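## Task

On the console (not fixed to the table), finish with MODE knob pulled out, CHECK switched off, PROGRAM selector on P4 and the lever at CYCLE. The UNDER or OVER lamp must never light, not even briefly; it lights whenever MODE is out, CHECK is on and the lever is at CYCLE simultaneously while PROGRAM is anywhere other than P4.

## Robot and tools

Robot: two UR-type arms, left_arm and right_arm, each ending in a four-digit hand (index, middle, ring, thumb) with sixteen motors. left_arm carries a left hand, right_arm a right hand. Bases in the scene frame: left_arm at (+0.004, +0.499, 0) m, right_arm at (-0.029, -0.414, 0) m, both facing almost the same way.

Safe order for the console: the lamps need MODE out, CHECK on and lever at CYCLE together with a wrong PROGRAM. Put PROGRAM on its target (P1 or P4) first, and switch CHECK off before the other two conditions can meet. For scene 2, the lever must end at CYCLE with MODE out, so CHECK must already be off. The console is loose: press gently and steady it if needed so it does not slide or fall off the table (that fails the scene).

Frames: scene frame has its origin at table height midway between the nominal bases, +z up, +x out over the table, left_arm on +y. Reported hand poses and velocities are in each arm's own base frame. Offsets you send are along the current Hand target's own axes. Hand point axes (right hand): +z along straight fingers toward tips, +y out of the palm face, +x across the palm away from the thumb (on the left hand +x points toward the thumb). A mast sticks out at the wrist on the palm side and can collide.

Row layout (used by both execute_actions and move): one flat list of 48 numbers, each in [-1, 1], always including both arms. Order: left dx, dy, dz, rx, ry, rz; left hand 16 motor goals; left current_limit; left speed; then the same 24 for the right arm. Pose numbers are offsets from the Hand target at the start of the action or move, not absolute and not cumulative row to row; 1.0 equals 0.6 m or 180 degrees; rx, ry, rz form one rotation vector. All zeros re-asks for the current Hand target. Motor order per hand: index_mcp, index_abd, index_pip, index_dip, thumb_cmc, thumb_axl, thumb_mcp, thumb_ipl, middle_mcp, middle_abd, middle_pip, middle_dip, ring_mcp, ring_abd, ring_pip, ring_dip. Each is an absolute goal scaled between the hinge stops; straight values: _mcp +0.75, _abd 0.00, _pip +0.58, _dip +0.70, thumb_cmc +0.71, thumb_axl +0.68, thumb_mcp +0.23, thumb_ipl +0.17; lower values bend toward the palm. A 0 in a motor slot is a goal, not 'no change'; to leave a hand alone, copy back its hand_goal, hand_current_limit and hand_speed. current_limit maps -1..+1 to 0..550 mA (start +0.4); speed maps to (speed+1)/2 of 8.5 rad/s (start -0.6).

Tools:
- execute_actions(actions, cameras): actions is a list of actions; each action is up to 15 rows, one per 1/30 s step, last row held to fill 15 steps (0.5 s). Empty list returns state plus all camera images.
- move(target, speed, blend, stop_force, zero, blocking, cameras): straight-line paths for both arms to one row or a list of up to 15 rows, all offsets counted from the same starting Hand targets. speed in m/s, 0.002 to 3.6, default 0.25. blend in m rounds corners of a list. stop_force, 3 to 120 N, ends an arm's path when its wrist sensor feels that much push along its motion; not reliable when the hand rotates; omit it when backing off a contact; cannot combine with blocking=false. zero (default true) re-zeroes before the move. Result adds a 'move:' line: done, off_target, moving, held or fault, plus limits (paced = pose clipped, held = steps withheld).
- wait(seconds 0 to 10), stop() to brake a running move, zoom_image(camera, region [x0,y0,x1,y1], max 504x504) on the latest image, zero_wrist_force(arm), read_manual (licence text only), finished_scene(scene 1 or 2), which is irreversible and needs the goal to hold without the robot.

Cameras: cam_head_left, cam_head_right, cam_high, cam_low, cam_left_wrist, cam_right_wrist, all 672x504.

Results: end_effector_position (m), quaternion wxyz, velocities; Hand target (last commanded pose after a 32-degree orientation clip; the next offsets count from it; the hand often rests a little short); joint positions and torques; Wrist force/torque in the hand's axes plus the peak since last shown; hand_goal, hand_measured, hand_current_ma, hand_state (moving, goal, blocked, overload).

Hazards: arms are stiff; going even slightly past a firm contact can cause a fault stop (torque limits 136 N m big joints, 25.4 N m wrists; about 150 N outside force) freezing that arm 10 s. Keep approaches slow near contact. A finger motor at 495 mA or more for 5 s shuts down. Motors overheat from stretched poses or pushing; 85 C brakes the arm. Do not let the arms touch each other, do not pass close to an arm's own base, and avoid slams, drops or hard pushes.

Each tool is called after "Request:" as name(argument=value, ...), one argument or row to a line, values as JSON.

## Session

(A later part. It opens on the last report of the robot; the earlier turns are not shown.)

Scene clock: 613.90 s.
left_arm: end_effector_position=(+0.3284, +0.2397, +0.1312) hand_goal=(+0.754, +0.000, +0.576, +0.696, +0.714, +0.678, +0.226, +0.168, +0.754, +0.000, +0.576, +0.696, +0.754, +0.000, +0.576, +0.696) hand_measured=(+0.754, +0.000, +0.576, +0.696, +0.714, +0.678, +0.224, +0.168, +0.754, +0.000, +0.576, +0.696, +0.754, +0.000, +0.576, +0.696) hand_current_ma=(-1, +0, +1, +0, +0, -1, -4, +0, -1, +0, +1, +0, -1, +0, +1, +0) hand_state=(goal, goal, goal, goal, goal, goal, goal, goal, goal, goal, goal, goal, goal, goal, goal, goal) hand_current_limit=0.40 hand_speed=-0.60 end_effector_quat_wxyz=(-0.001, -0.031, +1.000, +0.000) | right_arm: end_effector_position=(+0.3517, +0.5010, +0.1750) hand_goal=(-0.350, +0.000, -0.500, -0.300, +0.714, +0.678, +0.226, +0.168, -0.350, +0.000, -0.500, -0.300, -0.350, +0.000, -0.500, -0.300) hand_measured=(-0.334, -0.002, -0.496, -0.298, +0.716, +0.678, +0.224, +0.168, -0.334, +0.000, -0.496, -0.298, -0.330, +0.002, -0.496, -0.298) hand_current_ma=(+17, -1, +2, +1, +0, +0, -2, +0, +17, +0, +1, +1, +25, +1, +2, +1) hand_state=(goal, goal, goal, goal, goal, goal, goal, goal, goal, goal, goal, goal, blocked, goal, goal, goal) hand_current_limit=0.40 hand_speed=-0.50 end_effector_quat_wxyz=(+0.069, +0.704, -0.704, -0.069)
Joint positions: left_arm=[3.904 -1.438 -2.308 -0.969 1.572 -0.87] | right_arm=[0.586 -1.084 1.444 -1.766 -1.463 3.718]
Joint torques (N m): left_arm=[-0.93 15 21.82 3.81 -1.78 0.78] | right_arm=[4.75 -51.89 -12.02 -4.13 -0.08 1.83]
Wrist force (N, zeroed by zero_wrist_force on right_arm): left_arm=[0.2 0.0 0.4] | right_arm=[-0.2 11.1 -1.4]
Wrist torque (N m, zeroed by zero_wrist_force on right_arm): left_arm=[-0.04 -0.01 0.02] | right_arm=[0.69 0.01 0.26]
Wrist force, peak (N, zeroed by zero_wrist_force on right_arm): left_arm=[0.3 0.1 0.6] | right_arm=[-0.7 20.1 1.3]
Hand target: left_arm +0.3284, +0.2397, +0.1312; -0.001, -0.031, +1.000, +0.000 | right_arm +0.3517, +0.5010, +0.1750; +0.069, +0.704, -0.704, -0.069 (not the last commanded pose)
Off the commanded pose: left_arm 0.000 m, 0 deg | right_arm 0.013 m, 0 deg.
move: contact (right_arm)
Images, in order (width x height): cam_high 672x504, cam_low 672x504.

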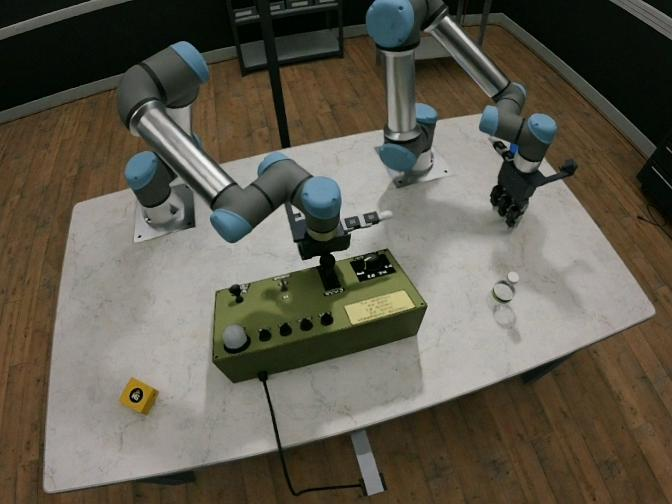

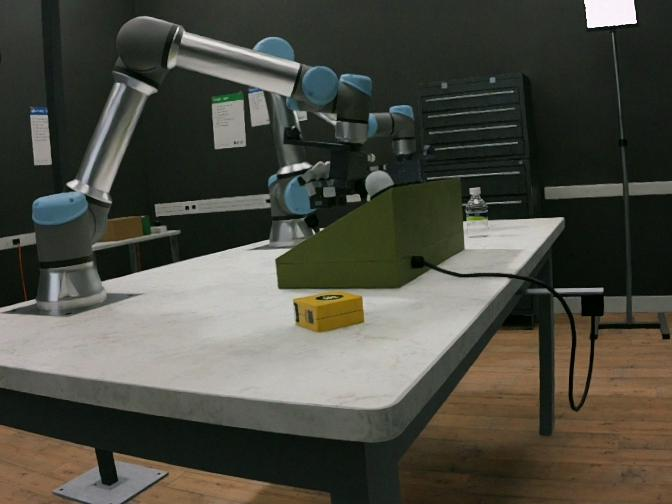

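Request:
move(
  target=[
    [0,0,0,0,0,0,0.754,0,0.576,0.696,0.714,0.678,0.226,0.168,0.754,0,0.576,0.696,0.754,0,0.576,0.696,0.4,-0.6,0,0.0582,0.0472,0,0,0,-0.35,0,-0.5,-0.3,0.714,0.678,0.226,0.168,-0.35,0,-0.5,-0.3,-0.35,0,-0.5,-0.3,0.4,-0.5],
    [0,0,0,0,0,0,0.754,0,0.576,0.696,0.714,0.678,0.226,0.168,0.754,0,0.576,0.696,0.754,0,0.576,0.696,0.4,-0.6,0,0.142,-0.0563,0,0,0,-0.35,0,-0.5,-0.3,0.714,0.678,0.226,0.168,-0.35,0,-0.5,-0.3,-0.35,0,-0.5,-0.3,0.4,-0.5],
  ],
  speed=[0.06,0.12],
  cameras=["cam_high","cam_low","cam_head_left"],
)

Request:
zoom_image(
  camera="cam_low",
  region=[290, 160, 410, 250],
)

Request:
zoom_image(
  camera="cam_high",
  region=[280, 200, 400, 300],
)

Request:
zoom_image(
  camera="cam_high",
  region=[225, 250, 325, 320],
)

Scene clock: 634.67 s.
left_arm: end_effector_position=(+0.3284, +0.2397, +0.1312) hand_goal=(+0.754, +0.000, +0.576, +0.696, +0.714, +0.678, +0.226, +0.168, +0.754, +0.000, +0.576, +0.696, +0.754, +0.000, +0.576, +0.696) hand_measured=(+0.754, +0.000, +0.576, +0.696, +0.714, +0.678, +0.224, +0.168, +0.754, +0.000, +0.576, +0.696, +0.754, +0.000, +0.576, +0.696) hand_current_ma=(-1, +0, +1, +0, +0, -1, -4, +0, -1, +0, +1, +0, -1, +0, +1, +0) hand_state=(goal, goal, goal, goal, goal, goal, goal, goal, goal, goal, goal, goal, goal, goal, goal, goal) hand_current_limit=0.40 hand_speed=-0.60 end_effector_quat_wxyz=(-0.001, -0.031, +1.000, +0.000) | right_arm: end_effector_position=(+0.2747, +0.5010, +0.2247) hand_goal=(-0.350, +0.000, -0.500, -0.300, +0.714, +0.678, +0.226, +0.168, -0.350, +0.000, -0.500, -0.300, -0.350, +0.000, -0.500, -0.300) hand_measured=(-0.334, -0.002, -0.496, -0.298, +0.716, +0.678, +0.224, +0.168, -0.334, +0.000, -0.496, -0.298, -0.330, +0.002, -0.496, -0.298) hand_current_ma=(+17, -1, +2, +1, +0, +0, -2, +0, +17, +0, +1, +1, +25, +1, +2, +1) hand_state=(goal, goal, goal, goal, goal, goal, goal, goal, goal, goal, goal, goal, blocked, goal, goal, goal) hand_current_limit=0.40 hand_speed=-0.50 end_effector_quat_wxyz=(+0.070, +0.704, -0.704, -0.069)
Joint positions: left_arm=[3.904 -1.438 -2.308 -0.969 1.572 -0.87] | right_arm=[0.656 -1.24 1.54 -1.713 -1.452 3.788]
Joint torques (N m): left_arm=[-0.19 14.13 21.63 3.76 -1.74 1.14] | right_arm=[9.7 -46.71 -39.18 0.41 1.44 2.08]
Wrist force (N, zeroed by zero_wrist_force on right_arm): left_arm=[0.0 0.1 0.5] | right_arm=[0.5 -0.1 -0.1]
Wrist torque (N m, zeroed by zero_wrist_force on right_arm): left_arm=[-0.03 0.01 0.00] | right_arm=[-0.03 -0.09 -0.12]
Wrist force, peak (N, zeroed by zero_wrist_force on right_arm): left_arm=[0.0 0.2 0.6] | right_arm=[-0.3 11.4 -2.1]
Hand target: left_arm +0.3284, +0.2397, +0.1312; -0.001, -0.031, +1.000, +0.000 | right_arm +0.2747, +0.5010, +0.2248; +0.069, +0.704, -0.704, -0.069
Off the commanded pose: left_arm 0.000 m, 0 deg | right_arm 0.000 m, 0 deg.
move: done
Images, in order (width x height): cam_head_left 672x504, cam_high 672x504, cam_low 672x504.

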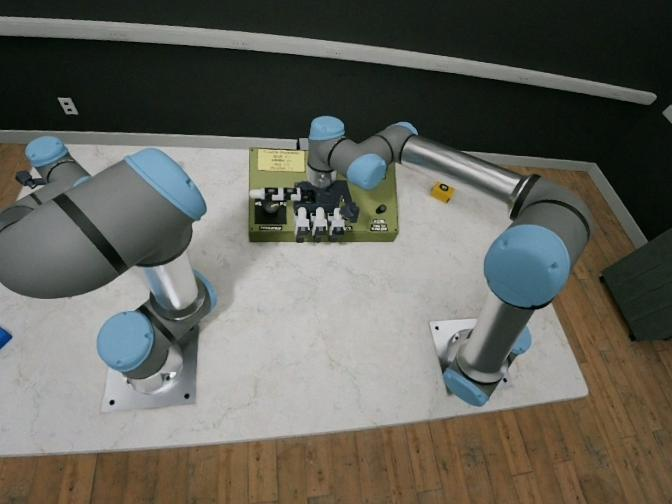

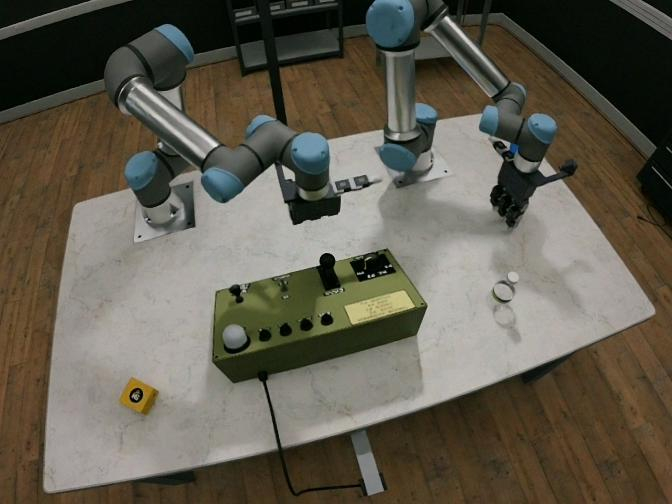

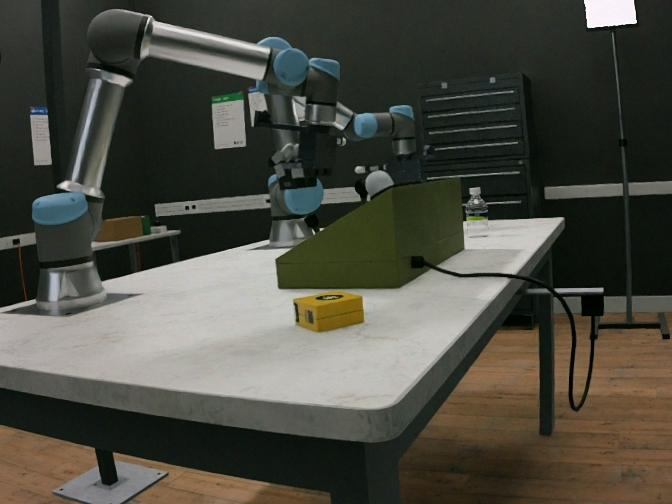

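Scaled by 4.200 from the camera's 672x504 image, which has a finer 960x720 frame.

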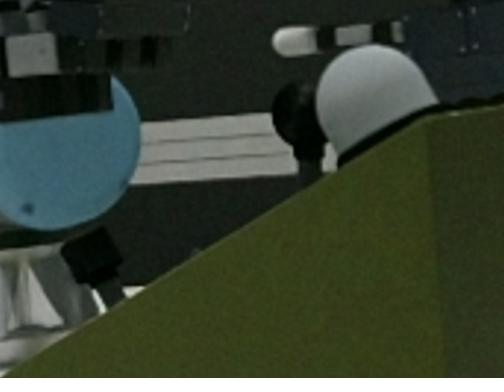

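Scaled by 4.200 from the camera's 672x504 image, which has a finer 960x720 frame.

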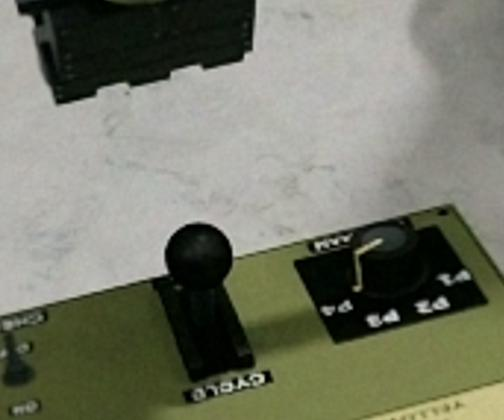

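Scaled by 5.040 from the camera's 672x504 image, which has a finer 960x720 frame.

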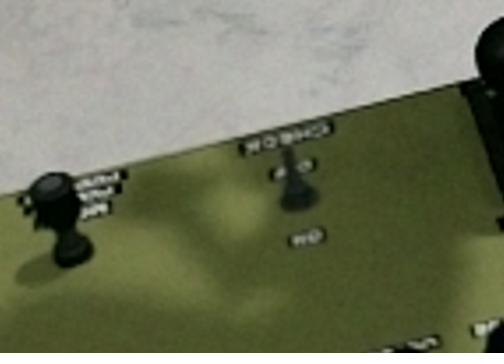

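Request:
move(
  target=[
    [0,0,0,0,0,0,0.754,0,0.576,0.696,0.714,0.678,0.226,0.168,0.754,0,0.576,0.696,0.754,0,0.576,0.696,0.4,-0.6,0,0.0196,-0.098,0,0,0,-0.35,0,-0.5,-0.3,0.714,0.678,0.226,0.168,-0.35,0,-0.5,-0.3,-0.35,0,-0.5,-0.3,0.4,-0.5],
    [0,0,0,0,0,0,0.754,0,0.576,0.696,0.714,0.678,0.226,0.168,0.754,0,0.576,0.696,0.754,0,0.576,0.696,0.4,-0.6,0.435,-0.1614,-0.071,0.2167,0,0,1,0.15,0.431,-0.58,0.714,0.678,0.226,0.168,1,-0.15,0.431,-0.58,-0.45,0,-0.5,-0.3,0.5,-0.5],
  ],
  speed=0.15,
  blend=[0.03,0],
  cameras=["cam_high","cam_head_left","cam_head_right","cam_low"],
)

Request:
zoom_image(
  camera="cam_high",
  region=[200, 220, 320, 320],
)

Scene clock: 682.40 s.
left_arm: end_effector_position=(+0.3284, +0.2397, +0.1312) hand_goal=(+0.754, +0.000, +0.576, +0.696, +0.714, +0.678, +0.226, +0.168, +0.754, +0.000, +0.576, +0.696, +0.754, +0.000, +0.576, +0.696) hand_measured=(+0.754, +0.000, +0.576, +0.696, +0.714, +0.678, +0.224, +0.168, +0.754, +0.000, +0.576, +0.696, +0.754, +0.000, +0.576, +0.696) hand_current_ma=(-1, +0, +1, +0, +0, -1, -4, +0, -1, +0, +1, +0, -1, +0, +1, +0) hand_state=(goal, goal, goal, goal, goal, goal, goal, goal, goal, goal, goal, goal, goal, goal, goal, goal) hand_current_limit=0.40 hand_speed=-0.60 end_effector_quat_wxyz=(-0.001, -0.031, +1.000, +0.000) | right_arm: end_effector_position=(+0.3780, +0.2400, +0.2477) hand_goal=(+1.000, +0.150, +0.432, -0.580, +0.714, +0.678, +0.226, +0.168, +1.000, -0.150, +0.432, -0.580, -0.450, +0.000, -0.500, -0.300) hand_measured=(+0.986, +0.146, +0.428, -0.576, +0.712, +0.678, +0.224, +0.168, +0.986, -0.146, +0.428, -0.576, -0.430, +0.002, -0.496, -0.298) hand_current_ma=(-15, -1, -1, +2, -1, +0, -2, +0, -15, +1, -1, +1, +24, +1, +2, +1) hand_state=(goal, goal, goal, goal, goal, goal, goal, goal, goal, goal, goal, goal, goal, goal, goal, goal) hand_current_limit=0.50 hand_speed=-0.50 end_effector_quat_wxyz=(-0.169, +0.687, -0.686, +0.170)
Joint positions: left_arm=[3.904 -1.438 -2.308 -0.969 1.572 -0.87] | right_arm=[0.228 -1.736 2.092 -2.4 -1.677 3.344]
Joint torques (N m): left_arm=[-0.56 15.93 21.73 3.85 -1.87 1.11] | right_arm=[-8.56 -24.95 -11.42 -4.72 0.98 -2.1]
Wrist force (N, zeroed by zero_wrist_force on right_arm): left_arm=[-0.1 0.1 0.1] | right_arm=[0.3 -2.8 0.9]
Wrist torque (N m, zeroed by zero_wrist_force on right_arm): left_arm=[0.00 0.02 0.00] | right_arm=[-0.14 -0.14 -0.09]
Wrist force, peak (N, zeroed by zero_wrist_force on right_arm): left_arm=[0.3 -0.1 0.5] | right_arm=[0.3 -3.1 1.1]
Hand target: left_arm +0.3284, +0.2397, +0.1312; -0.001, -0.031, +1.000, +0.000 | right_arm +0.3780, +0.2400, +0.2477; -0.169, +0.687, -0.686, +0.170
Off the commanded pose: left_arm 0.000 m, 0 deg | right_arm 0.000 m, 0 deg.
move: done
Images, in order (width x height): cam_head_left 672x504, cam_head_right 672x504, cam_high 672x504, cam_low 672x504.

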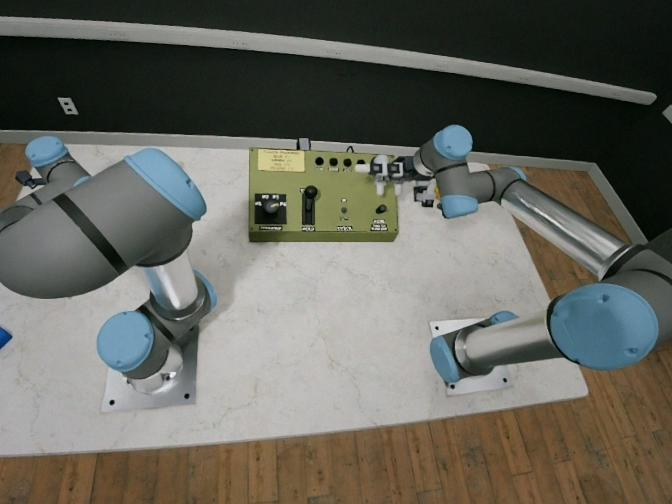

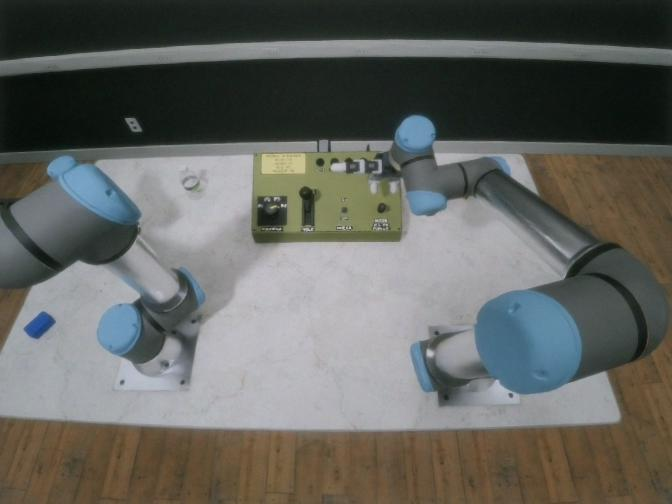

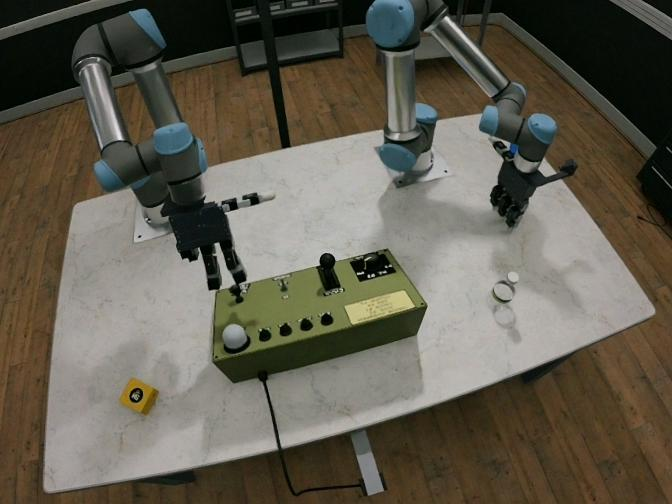

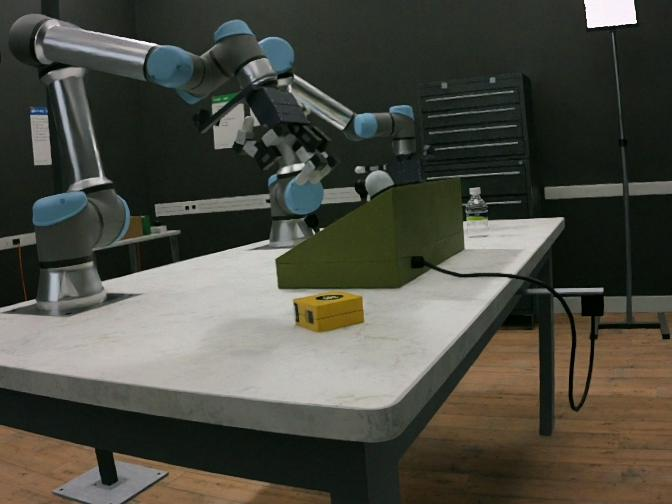

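Scaled by 4.200 from the camera's 672x504 image, which has a finer 960x720 frame.

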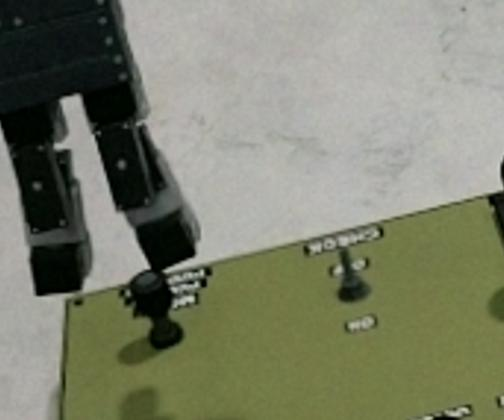

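Request:
move(
  target=[0,0,0,0,0,0,0.754,0,0.576,0.696,0.714,0.678,0.226,0.168,0.754,0,0.576,0.696,0.754,0,0.576,0.696,0.4,-0.6,0,-0.0083,0.1167,0,0,0,1,0.15,0.431,-0.58,0.714,0.678,0.226,0.168,1,-0.15,0.431,-0.58,-0.45,0,-0.5,-0.3,0.5,-0.5],
  speed=0.06,
  stop_force=6,
  cameras=["cam_high","cam_head_left","cam_head_right"],
)

Request:
zoom_image(
  camera="cam_high",
  region=[205, 250, 285, 330],
)

Request:
zoom_image(
  camera="cam_head_left",
  region=[340, 160, 420, 240],
)

Scene clock: 695.03 s.
left_arm: end_effector_position=(+0.3284, +0.2397, +0.1312) hand_goal=(+0.754, +0.000, +0.576, +0.696, +0.714, +0.678, +0.226, +0.168, +0.754, +0.000, +0.576, +0.696, +0.754, +0.000, +0.576, +0.696) hand_measured=(+0.754, +0.000, +0.576, +0.696, +0.714, +0.678, +0.224, +0.168, +0.754, +0.000, +0.576, +0.696, +0.754, +0.000, +0.576, +0.696) hand_current_ma=(-1, +0, +1, +0, +0, -1, -4, +0, -1, +0, +1, +0, -1, +0, +1, +0) hand_state=(goal, goal, goal, goal, goal, goal, goal, goal, goal, goal, goal, goal, goal, goal, goal, goal) hand_current_limit=0.40 hand_speed=-0.60 end_effector_quat_wxyz=(-0.001, -0.031, +1.000, +0.000) | right_arm: end_effector_position=(+0.4150, +0.2400, +0.1881) hand_goal=(+1.000, +0.150, +0.432, -0.580, +0.714, +0.678, +0.226, +0.168, +1.000, -0.150, +0.432, -0.580, -0.450, +0.000, -0.500, -0.300) hand_measured=(+0.986, +0.146, +0.428, -0.576, +0.712, +0.678, +0.224, +0.168, +0.986, -0.146, +0.428, -0.576, -0.430, +0.002, -0.496, -0.298) hand_current_ma=(-14, -1, -1, +2, -1, +0, -2, +0, -15, +1, -1, +1, +24, +1, +2, +1) hand_state=(goal, goal, goal, goal, goal, goal, goal, goal, goal, goal, goal, goal, goal, goal, goal, goal) hand_current_limit=0.50 hand_speed=-0.50 end_effector_quat_wxyz=(-0.169, +0.687, -0.686, +0.170)
Joint positions: left_arm=[3.904 -1.438 -2.308 -0.969 1.572 -0.87] | right_arm=[0.208 -1.582 2.123 -2.588 -1.667 3.326]
Joint torques (N m): left_arm=[0.16 16.1 22.59 3.84 -1.85 1.3] | right_arm=[-10.76 -13.25 -9.29 -5.15 1.03 -2.28]
Wrist force (N, zeroed by zero_wrist_force on right_arm): left_arm=[0.2 0.1 0.2] | right_arm=[-0.1 -2.9 1.1]
Wrist torque (N m, zeroed by zero_wrist_force on right_arm): left_arm=[-0.01 -0.01 0.01] | right_arm=[-0.18 -0.09 -0.15]
Wrist force, peak (N, zeroed by zero_wrist_force on right_arm): left_arm=[0.2 0.3 0.5] | right_arm=[0.0 -3.1 1.0]
Hand target: left_arm +0.3284, +0.2397, +0.1312; -0.001, -0.031, +1.000, +0.000 | right_arm +0.4150, +0.2400, +0.1881; -0.169, +0.687, -0.686, +0.170
Off the commanded pose: left_arm 0.000 m, 0 deg | right_arm 0.000 m, 0 deg.
move: done
Images, in order (width x height): cam_head_left 672x504, cam_head_right 672x504, cam_high 672x504.

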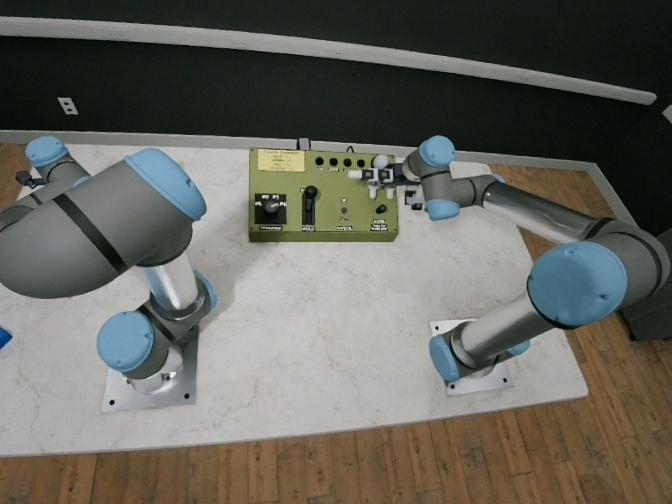

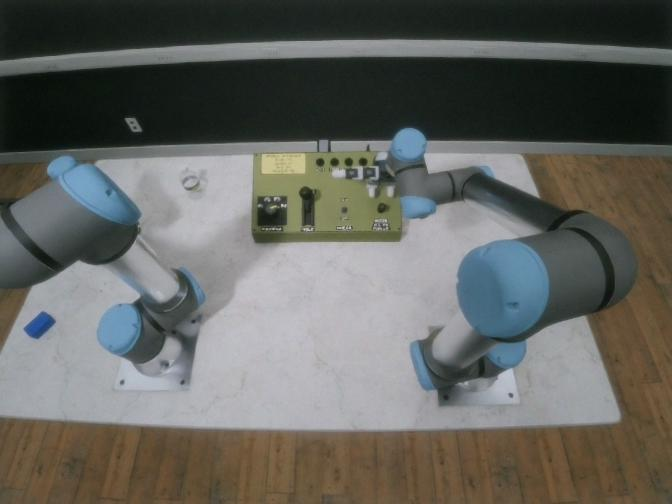

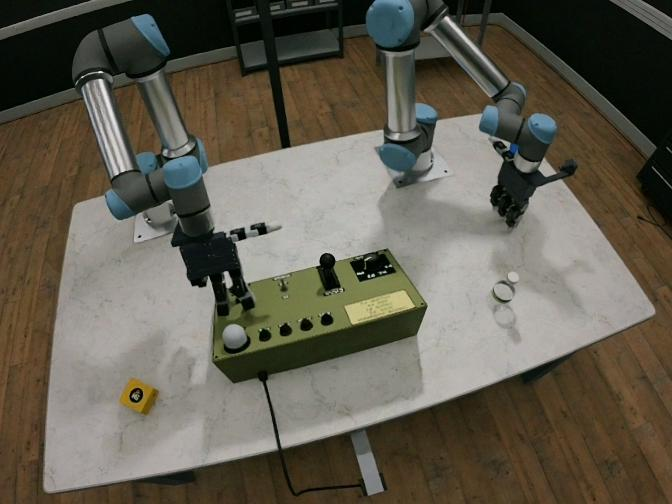

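Scaled by 6.300 from the camera's 672x504 image, which has a finer 960x720 frame.

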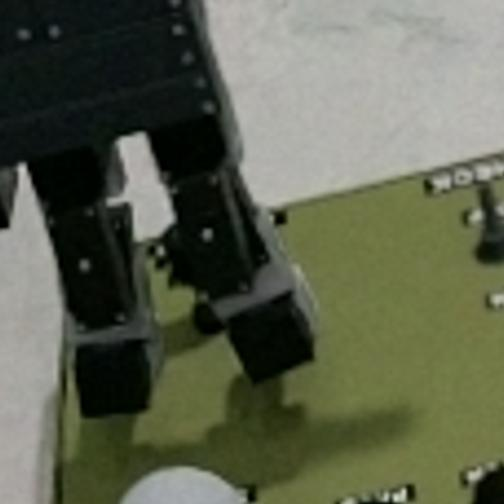

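Scaled by 6.300 from the camera's 672x504 image, which has a finer 960x720 frame.

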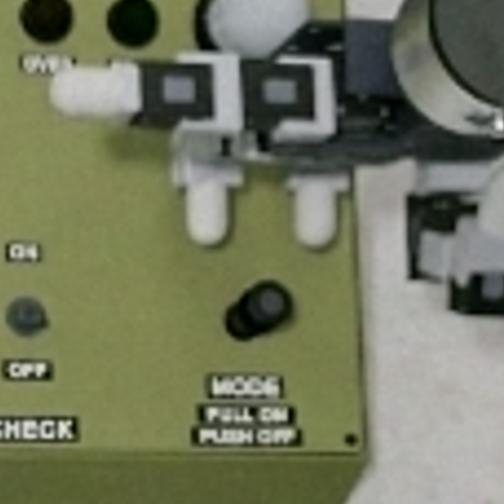

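Request:
move(
  target=[
    [0,0,0,0,0,0,0.754,0,0.576,0.696,0.714,0.678,0.226,0.168,0.754,0,0.576,0.696,0.754,0,0.576,0.696,0.4,-0.6,0.005,0,0.01,0,0,0,1,0.15,0.431,-0.58,0.714,0.678,0.226,0.168,1,-0.15,0.431,-0.58,-0.45,0,-0.5,-0.3,0.5,-0.5],
    [0,0,0,0,0,0,0.754,0,0.576,0.696,0.714,0.678,0.226,0.168,0.754,0,0.576,0.696,0.754,0,0.576,0.696,0.4,-0.6,0.005,0,0.062,0,0,0,1,0.15,0.431,-0.58,0.714,0.678,0.226,0.168,1,-0.15,0.431,-0.58,-0.45,0,-0.5,-0.3,0.5,-0.5],
  ],
  speed=[0.04,0.02],
  stop_force=3,
  cameras=["cam_high","cam_head_left"],
)

Request:
zoom_image(
  camera="cam_high",
  region=[205, 250, 285, 330],
)

Request:
zoom_image(
  camera="cam_head_left",
  region=[340, 160, 420, 240],
)

Scene clock: 712.53 s.
left_arm: end_effector_position=(+0.3284, +0.2397, +0.1312) hand_goal=(+0.754, +0.000, +0.576, +0.696, +0.714, +0.678, +0.226, +0.168, +0.754, +0.000, +0.576, +0.696, +0.754, +0.000, +0.576, +0.696) hand_measured=(+0.754, +0.000, +0.576, +0.696, +0.714, +0.678, +0.224, +0.168, +0.754, +0.000, +0.576, +0.696, +0.754, +0.000, +0.576, +0.696) hand_current_ma=(-1, +0, +1, +0, +0, -1, -4, +0, -1, +0, +1, +0, -1, +0, +1, +0) hand_state=(goal, goal, goal, goal, goal, goal, goal, goal, goal, goal, goal, goal, goal, goal, goal, goal) hand_current_limit=0.40 hand_speed=-0.60 end_effector_quat_wxyz=(-0.001, -0.031, +1.000, +0.000) | right_arm: end_effector_position=(+0.4294, +0.2370, +0.1607) hand_goal=(+1.000, +0.150, +0.432, -0.580, +0.714, +0.678, +0.226, +0.168, +1.000, -0.150, +0.432, -0.580, -0.450, +0.000, -0.500, -0.300) hand_measured=(+0.990, +0.148, +0.426, -0.582, +0.712, +0.678, +0.224, +0.168, +0.990, -0.150, +0.426, -0.584, -0.430, +0.002, -0.496, -0.298) hand_current_ma=(-10, +0, -3, -1, -1, +0, -2, +0, -10, +0, -4, -2, +24, +1, +2, +1) hand_state=(goal, goal, goal, goal, goal, goal, goal, goal, goal, goal, goal, goal, goal, goal, goal, goal) hand_current_limit=0.50 hand_speed=-0.50 end_effector_quat_wxyz=(-0.169, +0.687, -0.686, +0.170)
Joint positions: left_arm=[3.904 -1.438 -2.308 -0.969 1.572 -0.87] | right_arm=[0.195 -1.513 2.136 -2.671 -1.661 3.314]
Joint torques (N m): left_arm=[-0.74 15.67 22.33 4.04 -1.73 1.04] | right_arm=[9.11 -32.16 -38.09 -0.76 -1.04 2.22]
Wrist force (N, zeroed by zero_wrist_force on right_arm): left_arm=[0.1 0.1 0.4] | right_arm=[0.0 -2.5 1.4]
Wrist torque (N m, zeroed by zero_wrist_force on right_arm): left_arm=[-0.02 0.00 0.00] | right_arm=[-0.20 -0.13 -0.10]
Wrist force, peak (N, zeroed by zero_wrist_force on right_arm): left_arm=[0.1 0.1 0.7] | right_arm=[0.0 -4.5 -4.1]
Hand target: left_arm +0.3284, +0.2397, +0.1312; -0.001, -0.031, +1.000, +0.000 | right_arm +0.4294, +0.2370, +0.1607; -0.169, +0.687, -0.686, +0.170 (not the last commanded pose)
Off the commanded pose: left_arm 0.000 m, 0 deg | right_arm 0.006 m, 0 deg.
move: contact (right_arm); path passed 1 of 2 targets
Images, in order (width x height): cam_head_left 672x504, cam_high 672x504.

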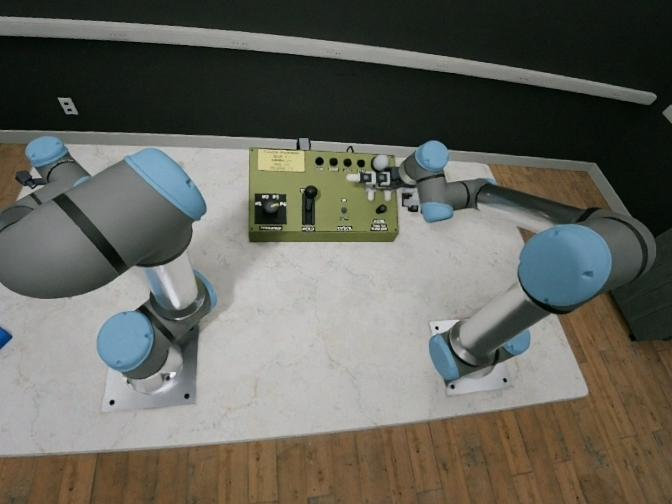

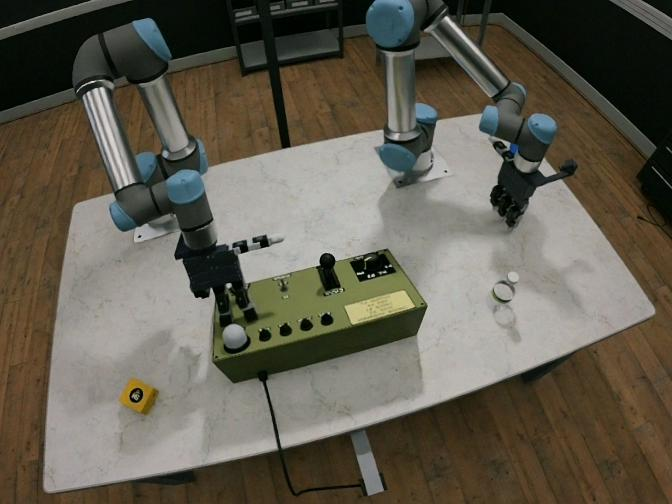

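Scaled by 6.300 from the camera's 672x504 image, which has a finer 960x720 frame.

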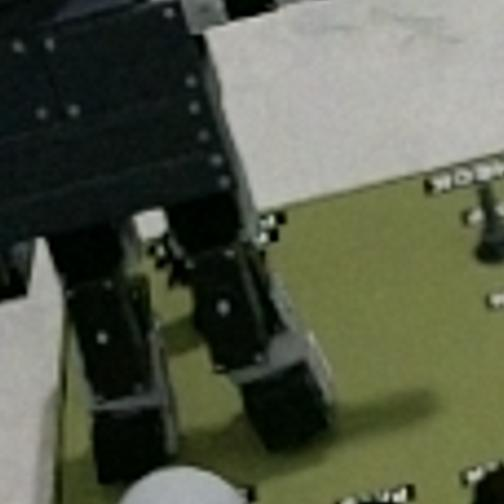

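Scaled by 6.300 from the camera's 672x504 image, which has a finer 960x720 frame.

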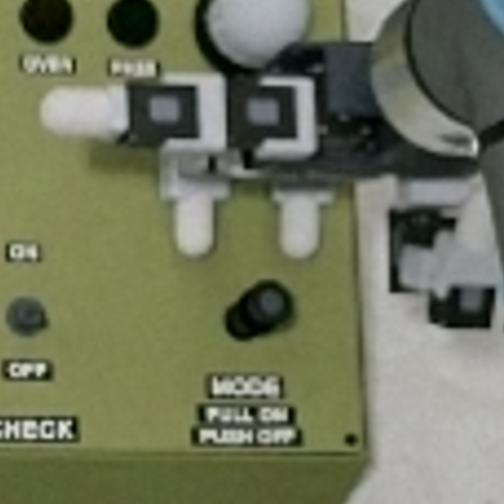

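Request:
move(
  target=[
    [0,0,0,0,0,0,0.754,0,0.576,0.696,0.714,0.678,0.226,0.168,0.754,0,0.576,0.696,0.754,0,0.576,0.696,0.4,-0.6,0,0,-0.0045,0,0,0,1,0.15,0.431,-0.58,0.714,0.678,0.226,0.168,1,-0.15,0.431,-0.58,-0.45,0,-0.5,-0.3,0.5,-0.5],
    [0,0,0,0,0,0,0.754,0,0.576,0.696,0.714,0.678,0.226,0.168,0.754,0,0.576,0.696,0.754,0,0.576,0.696,0.4,-0.6,0,0.025,-0.0045,0,0,0,1,0.15,0.431,-0.58,0.714,0.678,0.226,0.168,1,-0.15,0.431,-0.58,-0.45,0,-0.5,-0.3,0.5,-0.5],
  ],
  speed=[0.02,0.02],
  stop_force=4,
  cameras=["cam_head_left","cam_high"],
)

Request:
zoom_image(
  camera="cam_head_left",
  region=[340, 160, 420, 240],
)

Scene clock: 732.00 s.
left_arm: end_effector_position=(+0.3284, +0.2397, +0.1312) hand_goal=(+0.754, +0.000, +0.576, +0.696, +0.714, +0.678, +0.226, +0.168, +0.754, +0.000, +0.576, +0.696, +0.754, +0.000, +0.576, +0.696) hand_measured=(+0.754, +0.000, +0.576, +0.696, +0.714, +0.678, +0.224, +0.168, +0.754, +0.000, +0.576, +0.696, +0.754, +0.000, +0.576, +0.696) hand_current_ma=(-1, +0, +1, +0, +0, -1, -4, +0, -1, +0, +1, +0, -1, +0, +1, +0) hand_state=(goal, goal, goal, goal, goal, goal, goal, goal, goal, goal, goal, goal, goal, goal, goal, goal) hand_current_limit=0.40 hand_speed=-0.60 end_effector_quat_wxyz=(-0.001, -0.031, +1.000, +0.000) | right_arm: end_effector_position=(+0.4149, +0.2369, +0.1561) hand_goal=(+1.000, +0.150, +0.432, -0.580, +0.714, +0.678, +0.226, +0.168, +1.000, -0.150, +0.432, -0.580, -0.450, +0.000, -0.500, -0.300) hand_measured=(+0.990, +0.148, +0.426, -0.582, +0.712, +0.678, +0.224, +0.168, +0.990, -0.150, +0.428, -0.582, -0.430, +0.002, -0.496, -0.298) hand_current_ma=(-10, +0, -3, -1, -1, +0, -2, +0, -10, +0, -3, -1, +24, +1, +2, +1) hand_state=(goal, goal, goal, goal, goal, goal, goal, goal, goal, goal, goal, goal, goal, goal, goal, goal) hand_current_limit=0.50 hand_speed=-0.50 end_effector_quat_wxyz=(-0.169, +0.687, -0.686, +0.170)
Joint positions: left_arm=[3.904 -1.438 -2.308 -0.969 1.572 -0.87] | right_arm=[0.201 -1.535 2.175 -2.686 -1.664 3.32]
Joint torques (N m): left_arm=[-0.83 16.47 21.24 4.16 -1.79 1.25] | right_arm=[8.84 -30.81 -9.15 -4.83 -1.48 1.99]
Wrist force (N, zeroed by zero_wrist_force on right_arm): left_arm=[0.2 -0.3 0.4] | right_arm=[0.5 -2.6 1.3]
Wrist torque (N m, zeroed by zero_wrist_force on right_arm): left_arm=[-0.07 -0.02 0.03] | right_arm=[-0.19 -0.20 -0.22]
Wrist force, peak (N, zeroed by zero_wrist_force on right_arm): left_arm=[-0.2 0.2 0.7] | right_arm=[0.4 -3.0 1.1]
Hand target: left_arm +0.3284, +0.2397, +0.1312; -0.001, -0.031, +1.000, +0.000 | right_arm +0.4149, +0.2369, +0.1561; -0.169, +0.687, -0.686, +0.170
Off the commanded pose: left_arm 0.000 m, 0 deg | right_arm 0.000 m, 0 deg.
move: done
Images, in order (width x height): cam_head_left 672x504, cam_high 672x504.

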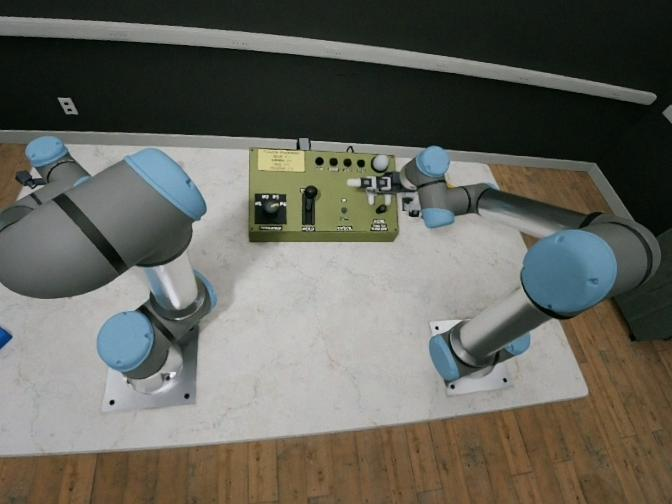

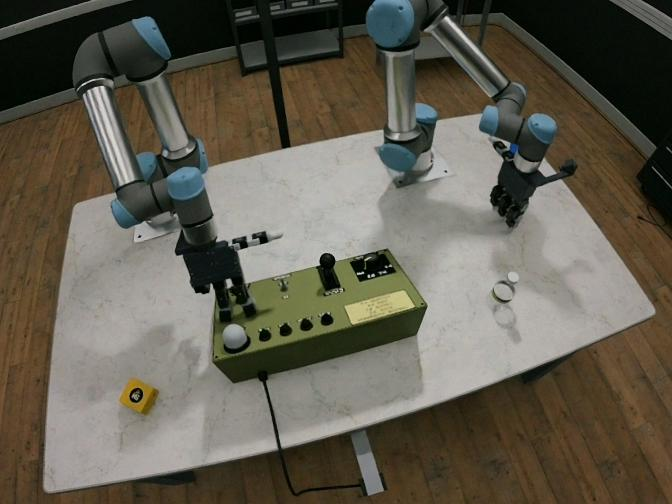

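Scaled by 6.300 from the camera's 672x504 image, which has a finer 960x720 frame.

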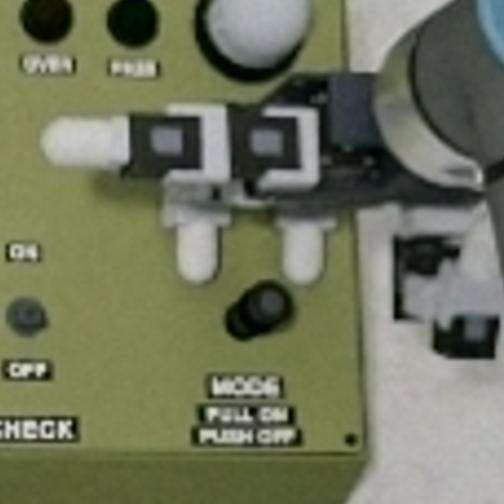

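Request:
move(
  target=[0,0,0,0,0,0,0.754,0,0.576,0.696,0.714,0.678,0.226,0.168,0.754,0,0.576,0.696,0.754,0,0.576,0.696,0.4,-0.6,0,0.0583,0,0,0,0,1,0.15,0.431,-0.58,0.714,0.678,0.226,0.168,1,-0.15,0.431,-0.58,-0.45,0,-0.5,-0.3,0.5,-0.5],
  speed=0.02,
  stop_force=4,
  cameras=["cam_head_left","cam_high","cam_low","cam_head_right"],
)

Request:
zoom_image(
  camera="cam_head_left",
  region=[340, 160, 420, 240],
)

Request:
zoom_image(
  camera="cam_high",
  region=[205, 250, 285, 330],
)

Request:
zoom_image(
  camera="cam_low",
  region=[270, 180, 350, 250],
)

Scene clock: 752.47 s.
left_arm: end_effector_position=(+0.3284, +0.2397, +0.1312) hand_goal=(+0.754, +0.000, +0.576, +0.696, +0.714, +0.678, +0.226, +0.168, +0.754, +0.000, +0.576, +0.696, +0.754, +0.000, +0.576, +0.696) hand_measured=(+0.754, +0.000, +0.576, +0.696, +0.714, +0.678, +0.224, +0.168, +0.754, +0.000, +0.576, +0.696, +0.754, +0.000, +0.576, +0.696) hand_current_ma=(-1, +0, +1, +0, +0, -1, -4, +0, -1, +0, +1, +0, -1, +0, +1, +0) hand_state=(goal, goal, goal, goal, goal, goal, goal, goal, goal, goal, goal, goal, goal, goal, goal, goal) hand_current_limit=0.40 hand_speed=-0.60 end_effector_quat_wxyz=(-0.001, -0.031, +1.000, +0.000) | right_arm: end_effector_position=(+0.3839, +0.2369, +0.1398) hand_goal=(+1.000, +0.150, +0.432, -0.580, +0.714, +0.678, +0.226, +0.168, +1.000, -0.150, +0.432, -0.580, -0.450, +0.000, -0.500, -0.300) hand_measured=(+0.990, +0.148, +0.426, -0.582, +0.712, +0.678, +0.224, +0.168, +0.990, -0.150, +0.428, -0.582, -0.430, +0.002, -0.496, -0.298) hand_current_ma=(-10, +0, -3, -1, -1, +0, -2, +0, -10, +0, -3, -1, +24, +1, +2, +1) hand_state=(goal, goal, goal, goal, goal, goal, goal, goal, goal, goal, goal, goal, goal, goal, goal, goal) hand_current_limit=0.50 hand_speed=-0.50 end_effector_quat_wxyz=(-0.169, +0.687, -0.686, +0.170)
Joint positions: left_arm=[3.904 -1.438 -2.308 -0.969 1.572 -0.87] | right_arm=[0.217 -1.571 2.264 -2.738 -1.672 3.334]
Joint torques (N m): left_arm=[-0.58 16.71 22.38 4.18 -1.8 1.05] | right_arm=[9.79 -29.59 -7.38 -5.16 -1.67 2.24]
Wrist force (N, zeroed by zero_wrist_force on right_arm): left_arm=[0.0 -0.1 0.3] | right_arm=[0.1 -2.9 1.1]
Wrist torque (N m, zeroed by zero_wrist_force on right_arm): left_arm=[-0.03 0.01 0.00] | right_arm=[-0.20 -0.11 -0.27]
Wrist force, peak (N, zeroed by zero_wrist_force on right_arm): left_arm=[0.2 0.2 0.6] | right_arm=[0.1 -3.0 1.3]
Hand target: left_arm +0.3284, +0.2397, +0.1312; -0.001, -0.031, +1.000, +0.000 | right_arm +0.3839, +0.2369, +0.1398; -0.169, +0.687, -0.686, +0.170
Off the commanded pose: left_arm 0.000 m, 0 deg | right_arm 0.000 m, 0 deg.
move: done
Images, in order (width x height): cam_head_left 672x504, cam_head_right 672x504, cam_high 672x504, cam_low 672x504.

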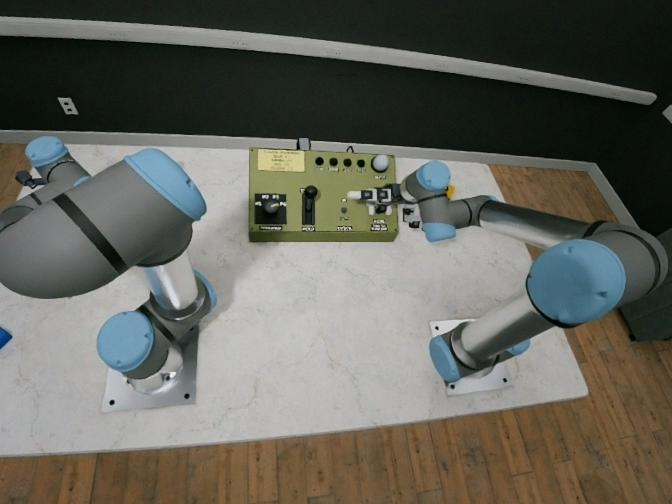

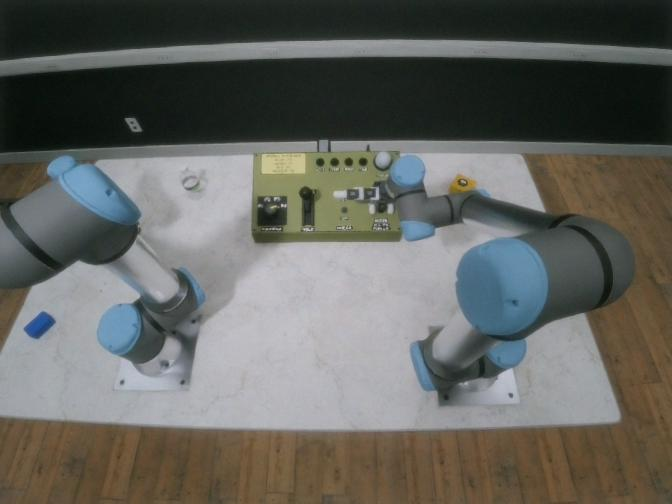

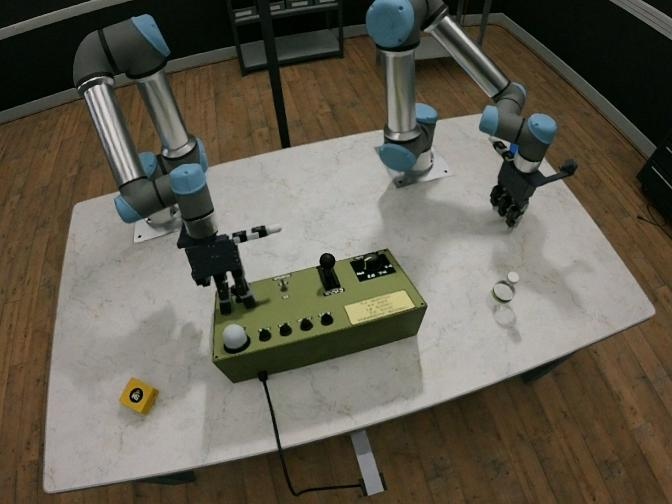

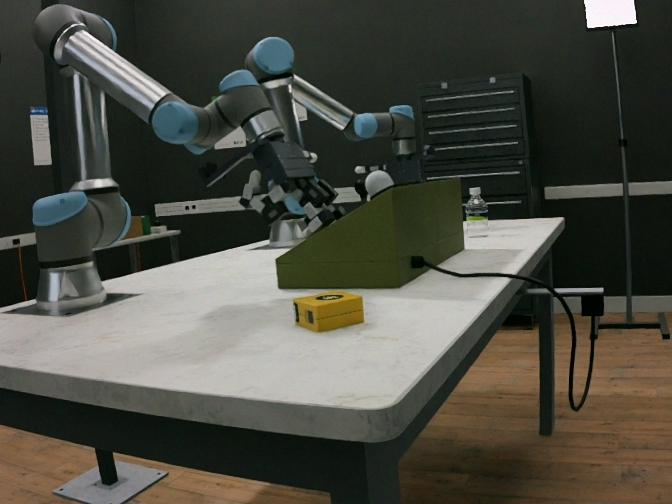

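Scaled by 6.300 from the camera's 672x504 image, which has a finer 960x720 frame.

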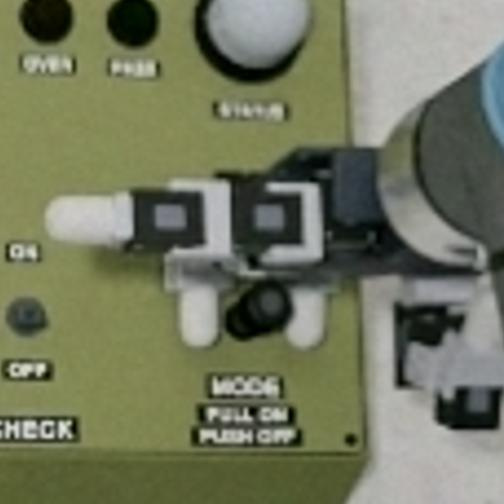

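Scaled by 6.300 from the camera's 672x504 image, which has a finer 960x720 frame.

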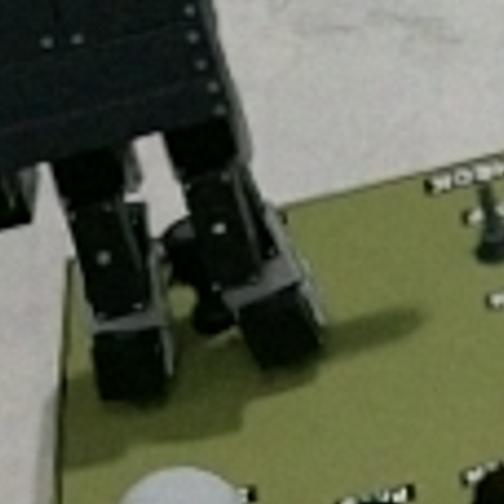

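Scaled by 6.300 from the camera's 672x504 image, which has a finer 960x720 frame.

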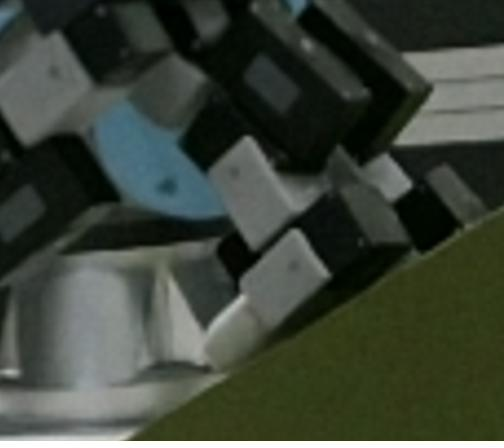

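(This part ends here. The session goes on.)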